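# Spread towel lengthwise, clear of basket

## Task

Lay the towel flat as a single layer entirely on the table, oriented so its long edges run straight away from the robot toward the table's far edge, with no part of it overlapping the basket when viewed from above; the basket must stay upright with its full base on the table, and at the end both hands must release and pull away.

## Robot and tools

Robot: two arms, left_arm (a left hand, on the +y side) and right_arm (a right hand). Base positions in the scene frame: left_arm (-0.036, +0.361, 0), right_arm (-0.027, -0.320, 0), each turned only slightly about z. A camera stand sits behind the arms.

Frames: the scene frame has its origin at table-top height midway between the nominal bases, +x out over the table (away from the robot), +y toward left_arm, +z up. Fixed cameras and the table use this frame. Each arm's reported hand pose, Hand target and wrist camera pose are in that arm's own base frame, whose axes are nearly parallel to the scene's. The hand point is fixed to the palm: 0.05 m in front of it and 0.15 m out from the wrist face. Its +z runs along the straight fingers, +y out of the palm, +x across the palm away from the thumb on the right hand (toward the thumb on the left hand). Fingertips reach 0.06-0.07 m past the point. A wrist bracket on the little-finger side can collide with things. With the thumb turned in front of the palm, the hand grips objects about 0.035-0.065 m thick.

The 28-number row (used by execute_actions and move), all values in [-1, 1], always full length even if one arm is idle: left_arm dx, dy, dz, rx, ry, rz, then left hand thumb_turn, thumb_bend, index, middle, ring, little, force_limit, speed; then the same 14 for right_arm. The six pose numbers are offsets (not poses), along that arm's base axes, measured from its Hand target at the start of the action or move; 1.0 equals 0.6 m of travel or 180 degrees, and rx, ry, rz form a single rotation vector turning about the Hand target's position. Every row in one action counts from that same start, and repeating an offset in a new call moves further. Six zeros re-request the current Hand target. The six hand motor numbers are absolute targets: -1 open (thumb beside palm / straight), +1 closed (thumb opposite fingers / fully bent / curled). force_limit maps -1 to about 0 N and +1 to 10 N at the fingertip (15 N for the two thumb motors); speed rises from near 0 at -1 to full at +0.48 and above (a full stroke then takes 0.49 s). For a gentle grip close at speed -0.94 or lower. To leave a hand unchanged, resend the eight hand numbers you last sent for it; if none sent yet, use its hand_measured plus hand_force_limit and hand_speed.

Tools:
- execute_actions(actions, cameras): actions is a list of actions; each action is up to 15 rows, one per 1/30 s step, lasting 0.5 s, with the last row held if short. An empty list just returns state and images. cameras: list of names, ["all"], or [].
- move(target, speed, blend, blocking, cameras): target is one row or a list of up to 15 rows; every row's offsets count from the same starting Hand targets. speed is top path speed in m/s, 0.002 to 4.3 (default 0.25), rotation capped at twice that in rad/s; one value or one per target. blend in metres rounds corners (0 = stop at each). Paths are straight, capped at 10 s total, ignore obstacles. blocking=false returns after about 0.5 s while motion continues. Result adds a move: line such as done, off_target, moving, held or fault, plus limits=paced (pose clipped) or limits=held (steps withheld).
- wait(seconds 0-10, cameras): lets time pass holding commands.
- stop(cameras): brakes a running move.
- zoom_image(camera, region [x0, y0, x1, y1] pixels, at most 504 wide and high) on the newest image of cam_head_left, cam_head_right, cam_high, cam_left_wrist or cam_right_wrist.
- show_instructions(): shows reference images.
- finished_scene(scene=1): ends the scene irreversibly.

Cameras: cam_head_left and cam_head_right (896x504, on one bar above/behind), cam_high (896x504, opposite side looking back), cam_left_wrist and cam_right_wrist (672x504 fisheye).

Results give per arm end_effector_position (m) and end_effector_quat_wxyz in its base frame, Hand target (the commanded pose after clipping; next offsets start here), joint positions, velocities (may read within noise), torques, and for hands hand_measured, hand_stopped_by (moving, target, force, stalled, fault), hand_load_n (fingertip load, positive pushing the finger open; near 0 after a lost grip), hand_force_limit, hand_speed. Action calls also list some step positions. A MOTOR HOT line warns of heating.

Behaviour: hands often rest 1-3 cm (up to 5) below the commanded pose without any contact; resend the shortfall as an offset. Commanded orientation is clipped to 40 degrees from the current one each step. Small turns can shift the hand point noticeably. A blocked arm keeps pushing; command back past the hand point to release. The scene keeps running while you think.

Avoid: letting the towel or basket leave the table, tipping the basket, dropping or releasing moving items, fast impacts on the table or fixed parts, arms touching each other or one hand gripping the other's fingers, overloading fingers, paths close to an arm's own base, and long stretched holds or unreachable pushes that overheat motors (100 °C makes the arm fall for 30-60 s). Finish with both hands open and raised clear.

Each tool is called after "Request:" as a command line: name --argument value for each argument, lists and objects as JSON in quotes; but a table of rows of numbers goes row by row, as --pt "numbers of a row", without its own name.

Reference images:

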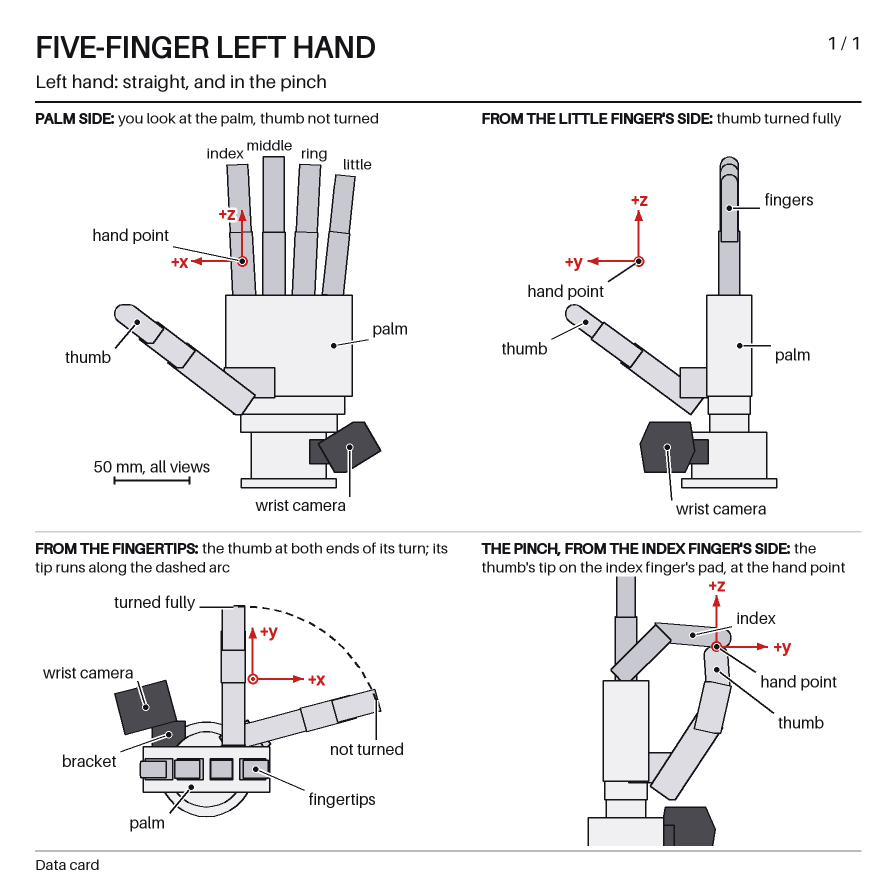

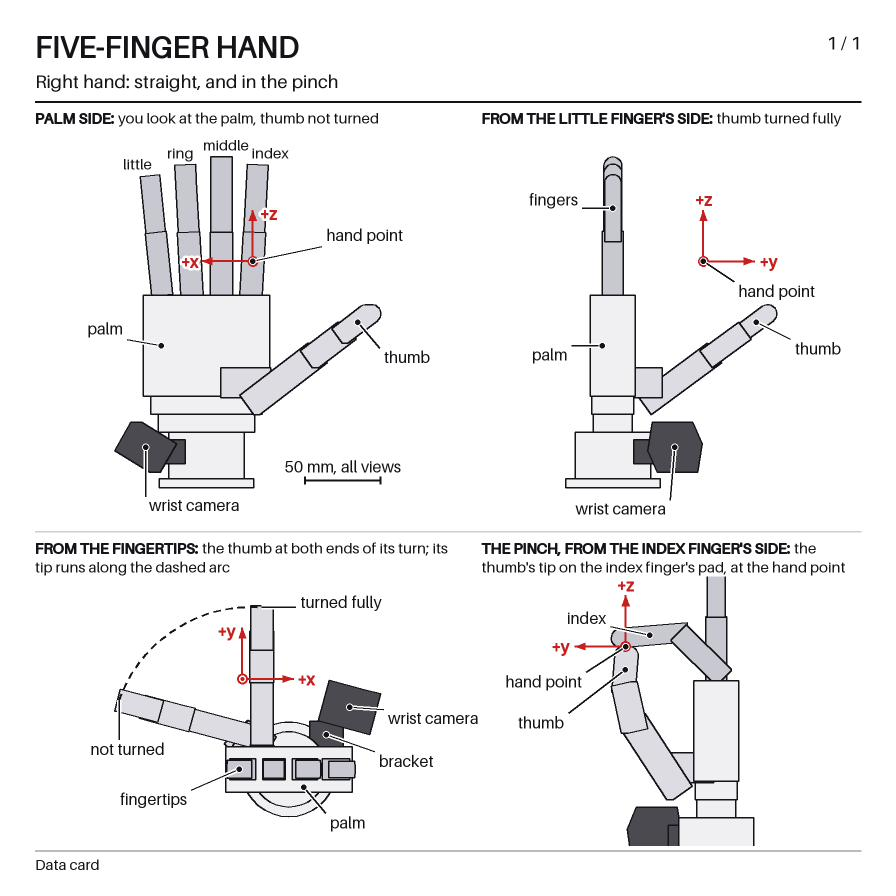

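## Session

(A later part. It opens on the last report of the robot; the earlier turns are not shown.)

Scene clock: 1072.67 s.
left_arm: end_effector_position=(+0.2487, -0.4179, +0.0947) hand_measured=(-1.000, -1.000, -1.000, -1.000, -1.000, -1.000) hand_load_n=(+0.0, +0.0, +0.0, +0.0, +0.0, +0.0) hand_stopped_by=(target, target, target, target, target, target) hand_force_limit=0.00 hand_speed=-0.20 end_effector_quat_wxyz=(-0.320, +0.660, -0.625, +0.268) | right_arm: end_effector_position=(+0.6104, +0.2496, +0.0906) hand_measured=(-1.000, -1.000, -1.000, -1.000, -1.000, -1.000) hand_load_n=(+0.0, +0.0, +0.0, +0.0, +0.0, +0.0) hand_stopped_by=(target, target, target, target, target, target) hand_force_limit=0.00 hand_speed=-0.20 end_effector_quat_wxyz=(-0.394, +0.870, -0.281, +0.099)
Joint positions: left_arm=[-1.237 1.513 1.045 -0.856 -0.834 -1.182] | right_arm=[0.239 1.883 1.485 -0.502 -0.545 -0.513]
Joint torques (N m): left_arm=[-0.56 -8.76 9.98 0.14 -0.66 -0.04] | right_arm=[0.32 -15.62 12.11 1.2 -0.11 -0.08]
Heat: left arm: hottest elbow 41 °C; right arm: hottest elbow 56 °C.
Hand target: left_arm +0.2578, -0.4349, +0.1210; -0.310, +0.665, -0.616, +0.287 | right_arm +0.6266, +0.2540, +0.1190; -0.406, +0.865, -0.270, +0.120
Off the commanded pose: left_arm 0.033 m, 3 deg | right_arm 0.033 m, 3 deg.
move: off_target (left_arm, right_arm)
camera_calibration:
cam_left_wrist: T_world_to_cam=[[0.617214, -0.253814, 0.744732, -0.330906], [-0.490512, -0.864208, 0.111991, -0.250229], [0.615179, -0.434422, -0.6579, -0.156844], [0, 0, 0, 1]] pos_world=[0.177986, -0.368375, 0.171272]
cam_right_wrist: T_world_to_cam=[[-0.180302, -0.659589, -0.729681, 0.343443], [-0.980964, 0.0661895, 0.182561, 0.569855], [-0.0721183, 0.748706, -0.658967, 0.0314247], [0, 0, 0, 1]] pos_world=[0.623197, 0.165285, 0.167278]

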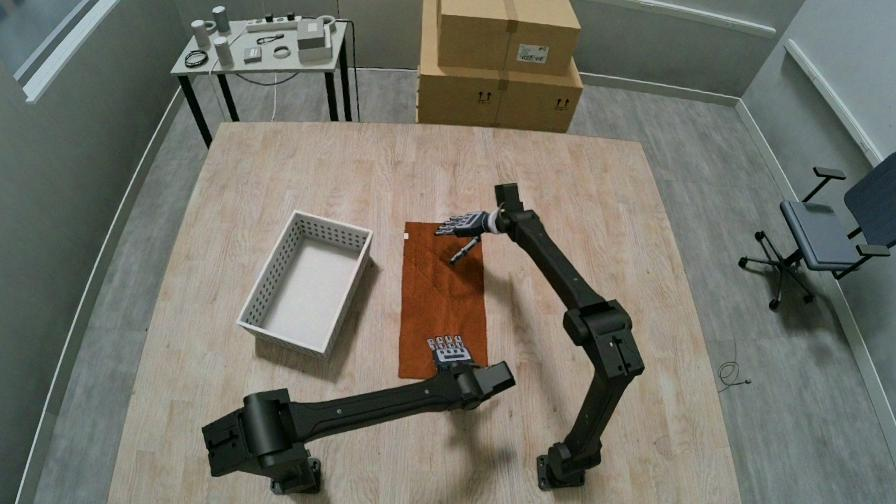

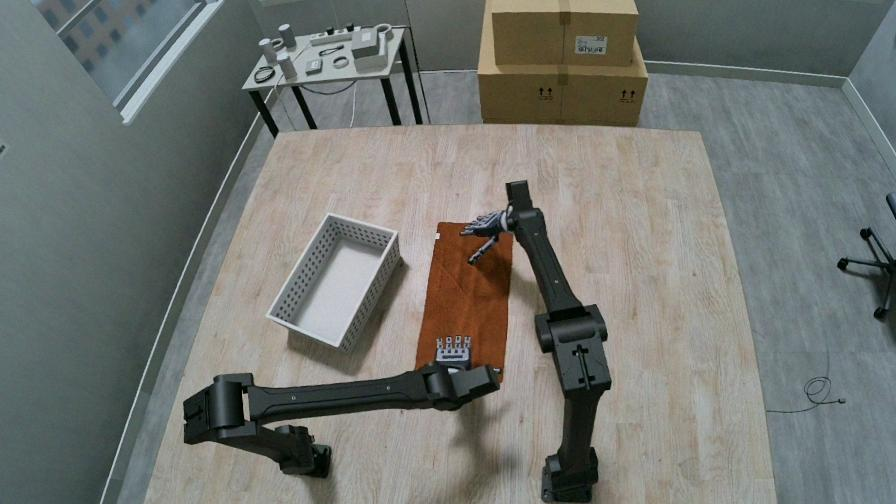

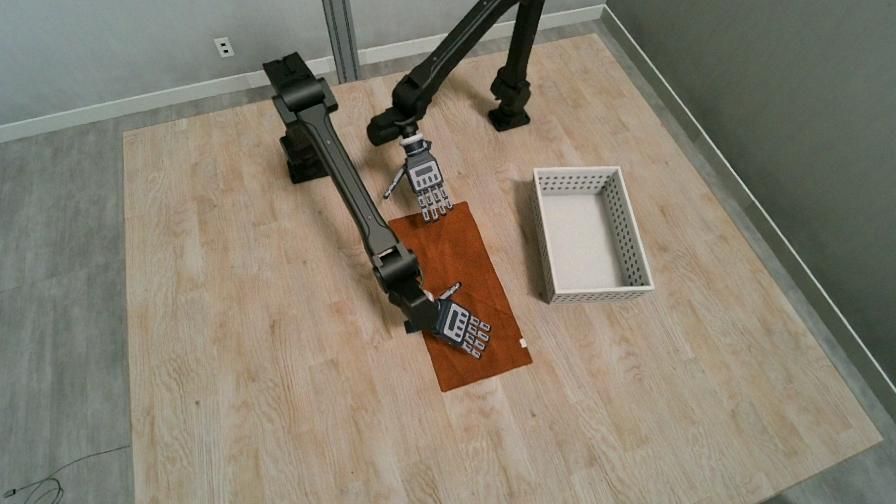

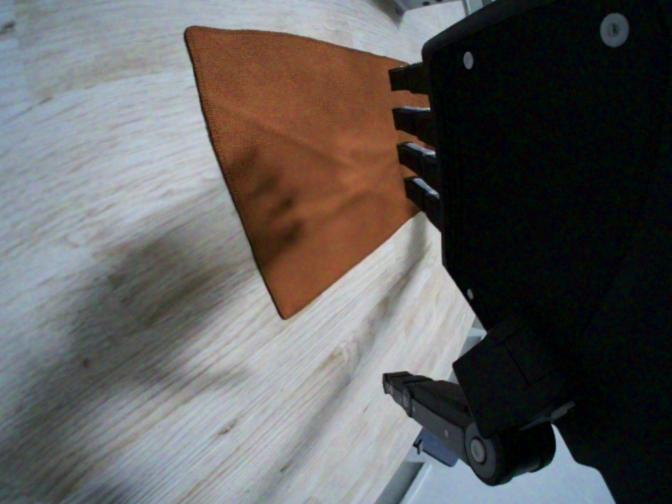

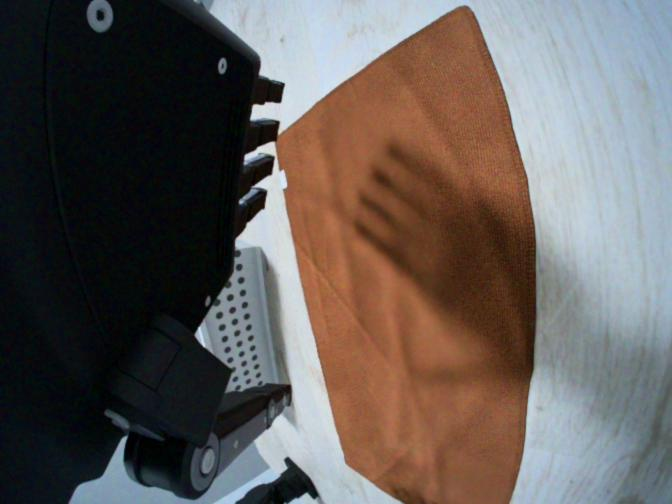

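Request:
move --target '[-0.05, 0.4, 0.28, 0, 0, 0, -1, -1, -1, -1, -1, -1, 0, -0.2, -0.4, -0.55, 0.25, 0, 0, 0, -1, -1, -1, -1, -1, -1, 0, -0.2]' --speed 0.25 --cameras '["all"]'

Scene clock: 1089.07 s.
left_arm: end_effector_position=(+0.2259, -0.1957, +0.2809) hand_measured=(-1.000, -1.000, -1.000, -1.000, -1.000, -1.000) hand_load_n=(+0.0, +0.0, -0.5, +0.0, -0.5, +0.0) hand_stopped_by=(target, target, target, target, target, target) hand_force_limit=0.00 hand_speed=-0.20 end_effector_quat_wxyz=(-0.309, +0.666, -0.616, +0.286) | right_arm: end_effector_position=(+0.3762, -0.0721, +0.2508) hand_measured=(-1.000, -1.000, -1.000, -1.000, -1.000, -1.000) hand_load_n=(-0.5, +0.0, +0.0, +0.0, +0.0, +0.0) hand_stopped_by=(target, target, target, target, target, target) hand_force_limit=0.00 hand_speed=-0.20 end_effector_quat_wxyz=(-0.408, +0.861, -0.285, +0.100)
Joint positions: left_arm=[-0.986 0.767 0.963 -1.245 -0.731 -0.86] | right_arm=[-0.488 1.352 1.298 -1.433 -0.865 -1.381]
Joint torques (N m): left_arm=[-0.44 -0.26 8.77 0.57 -0.51 -0.05] | right_arm=[0.5 -8 12.1 0.31 -0.53 -0.15]
Heat: left arm: hottest elbow 42 °C; right arm: hottest elbow 58 °C.
Hand target: left_arm +0.2278, -0.1949, +0.2889; -0.310, +0.665, -0.616, +0.287 | right_arm +0.3865, -0.0759, +0.2689; -0.406, +0.865, -0.271, +0.120
Off the commanded pose: left_arm 0.008 m, 0 deg | right_arm 0.021 m, 3 deg.
move: off_target (right_arm)
camera_calibration:
cam_left_wrist: T_world_to_cam=[[0.608175, -0.219537, 0.762842, -0.395317], [-0.491148, -0.859032, 0.144348, -0.0981459], [0.623616, -0.462457, -0.630267, 0.0611215], [0, 0, 0, 1]] pos_world=[0.154101, -0.142831, 0.354255]
cam_right_wrist: T_world_to_cam=[[-0.181167, -0.634369, -0.751501, 0.213478], [-0.981626, 0.070097, 0.177473, 0.333899], [-0.0599053, 0.769846, -0.635413, 0.351985], [0, 0, 0, 1]] pos_world=[0.387525, -0.158956, 0.324827]

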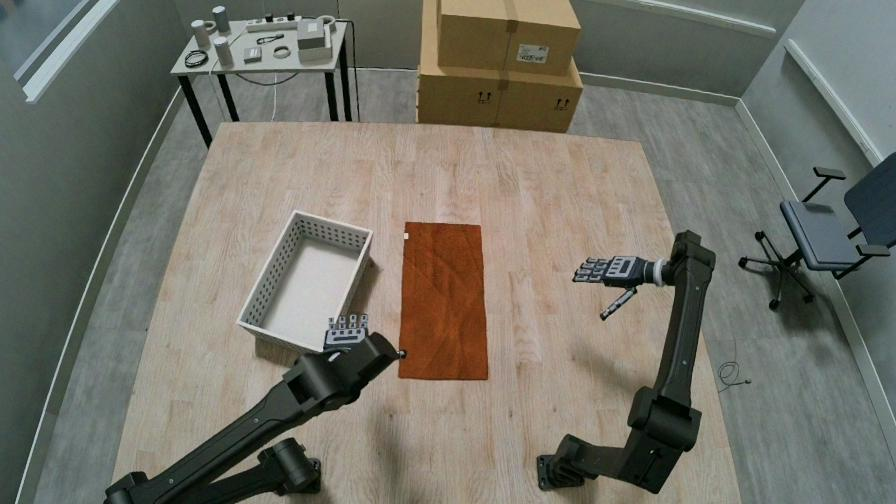

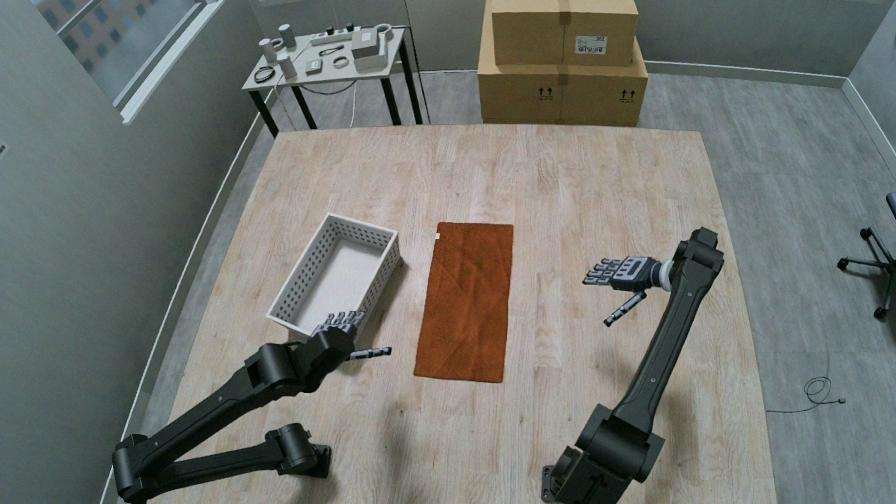

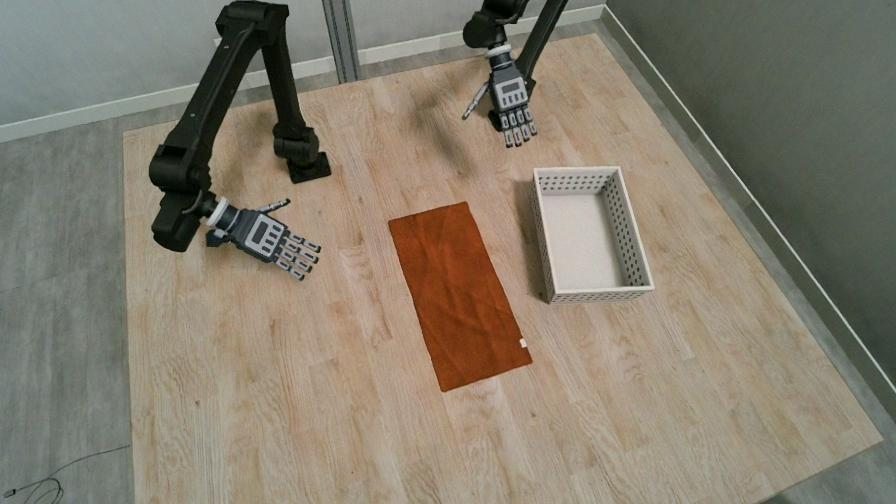

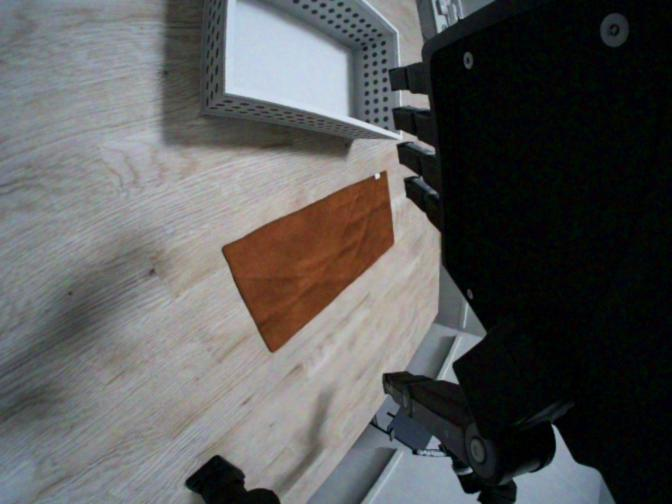

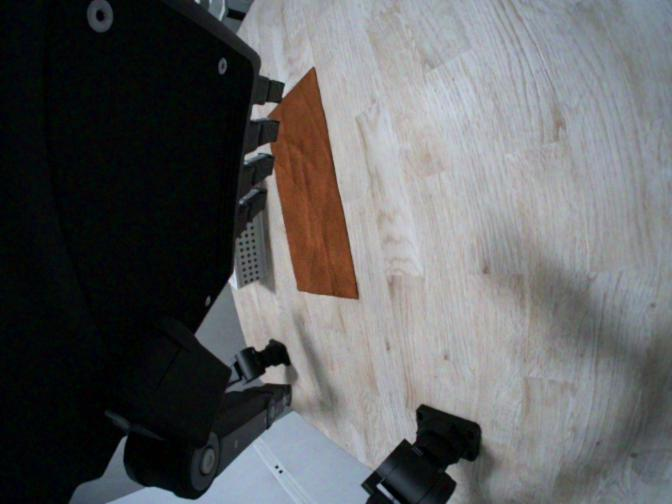

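Request:
zoom_image --camera "cam_high" --region '[360, 180, 680, 420]'

Request:
zoom_image --camera "cam_head_left" --region '[330, 200, 560, 400]'

Scaled by 1.575.

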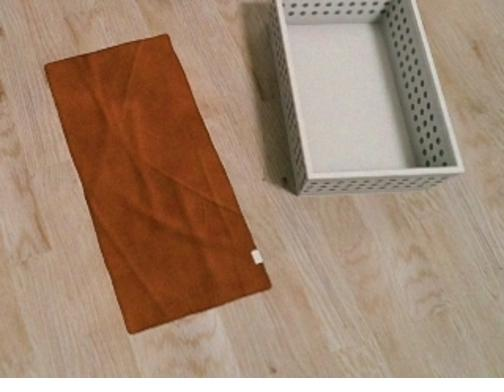

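Scaled by 2.191.

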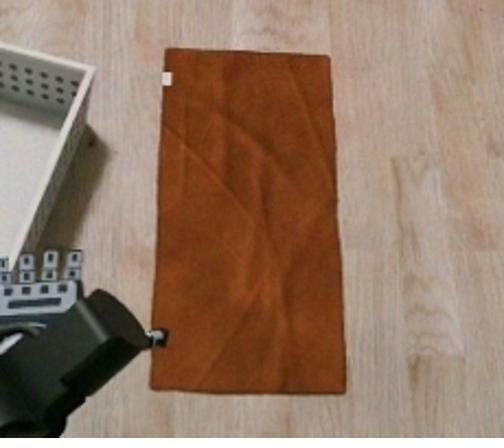

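Request:
finished_scene

The scene is finished: the task was done.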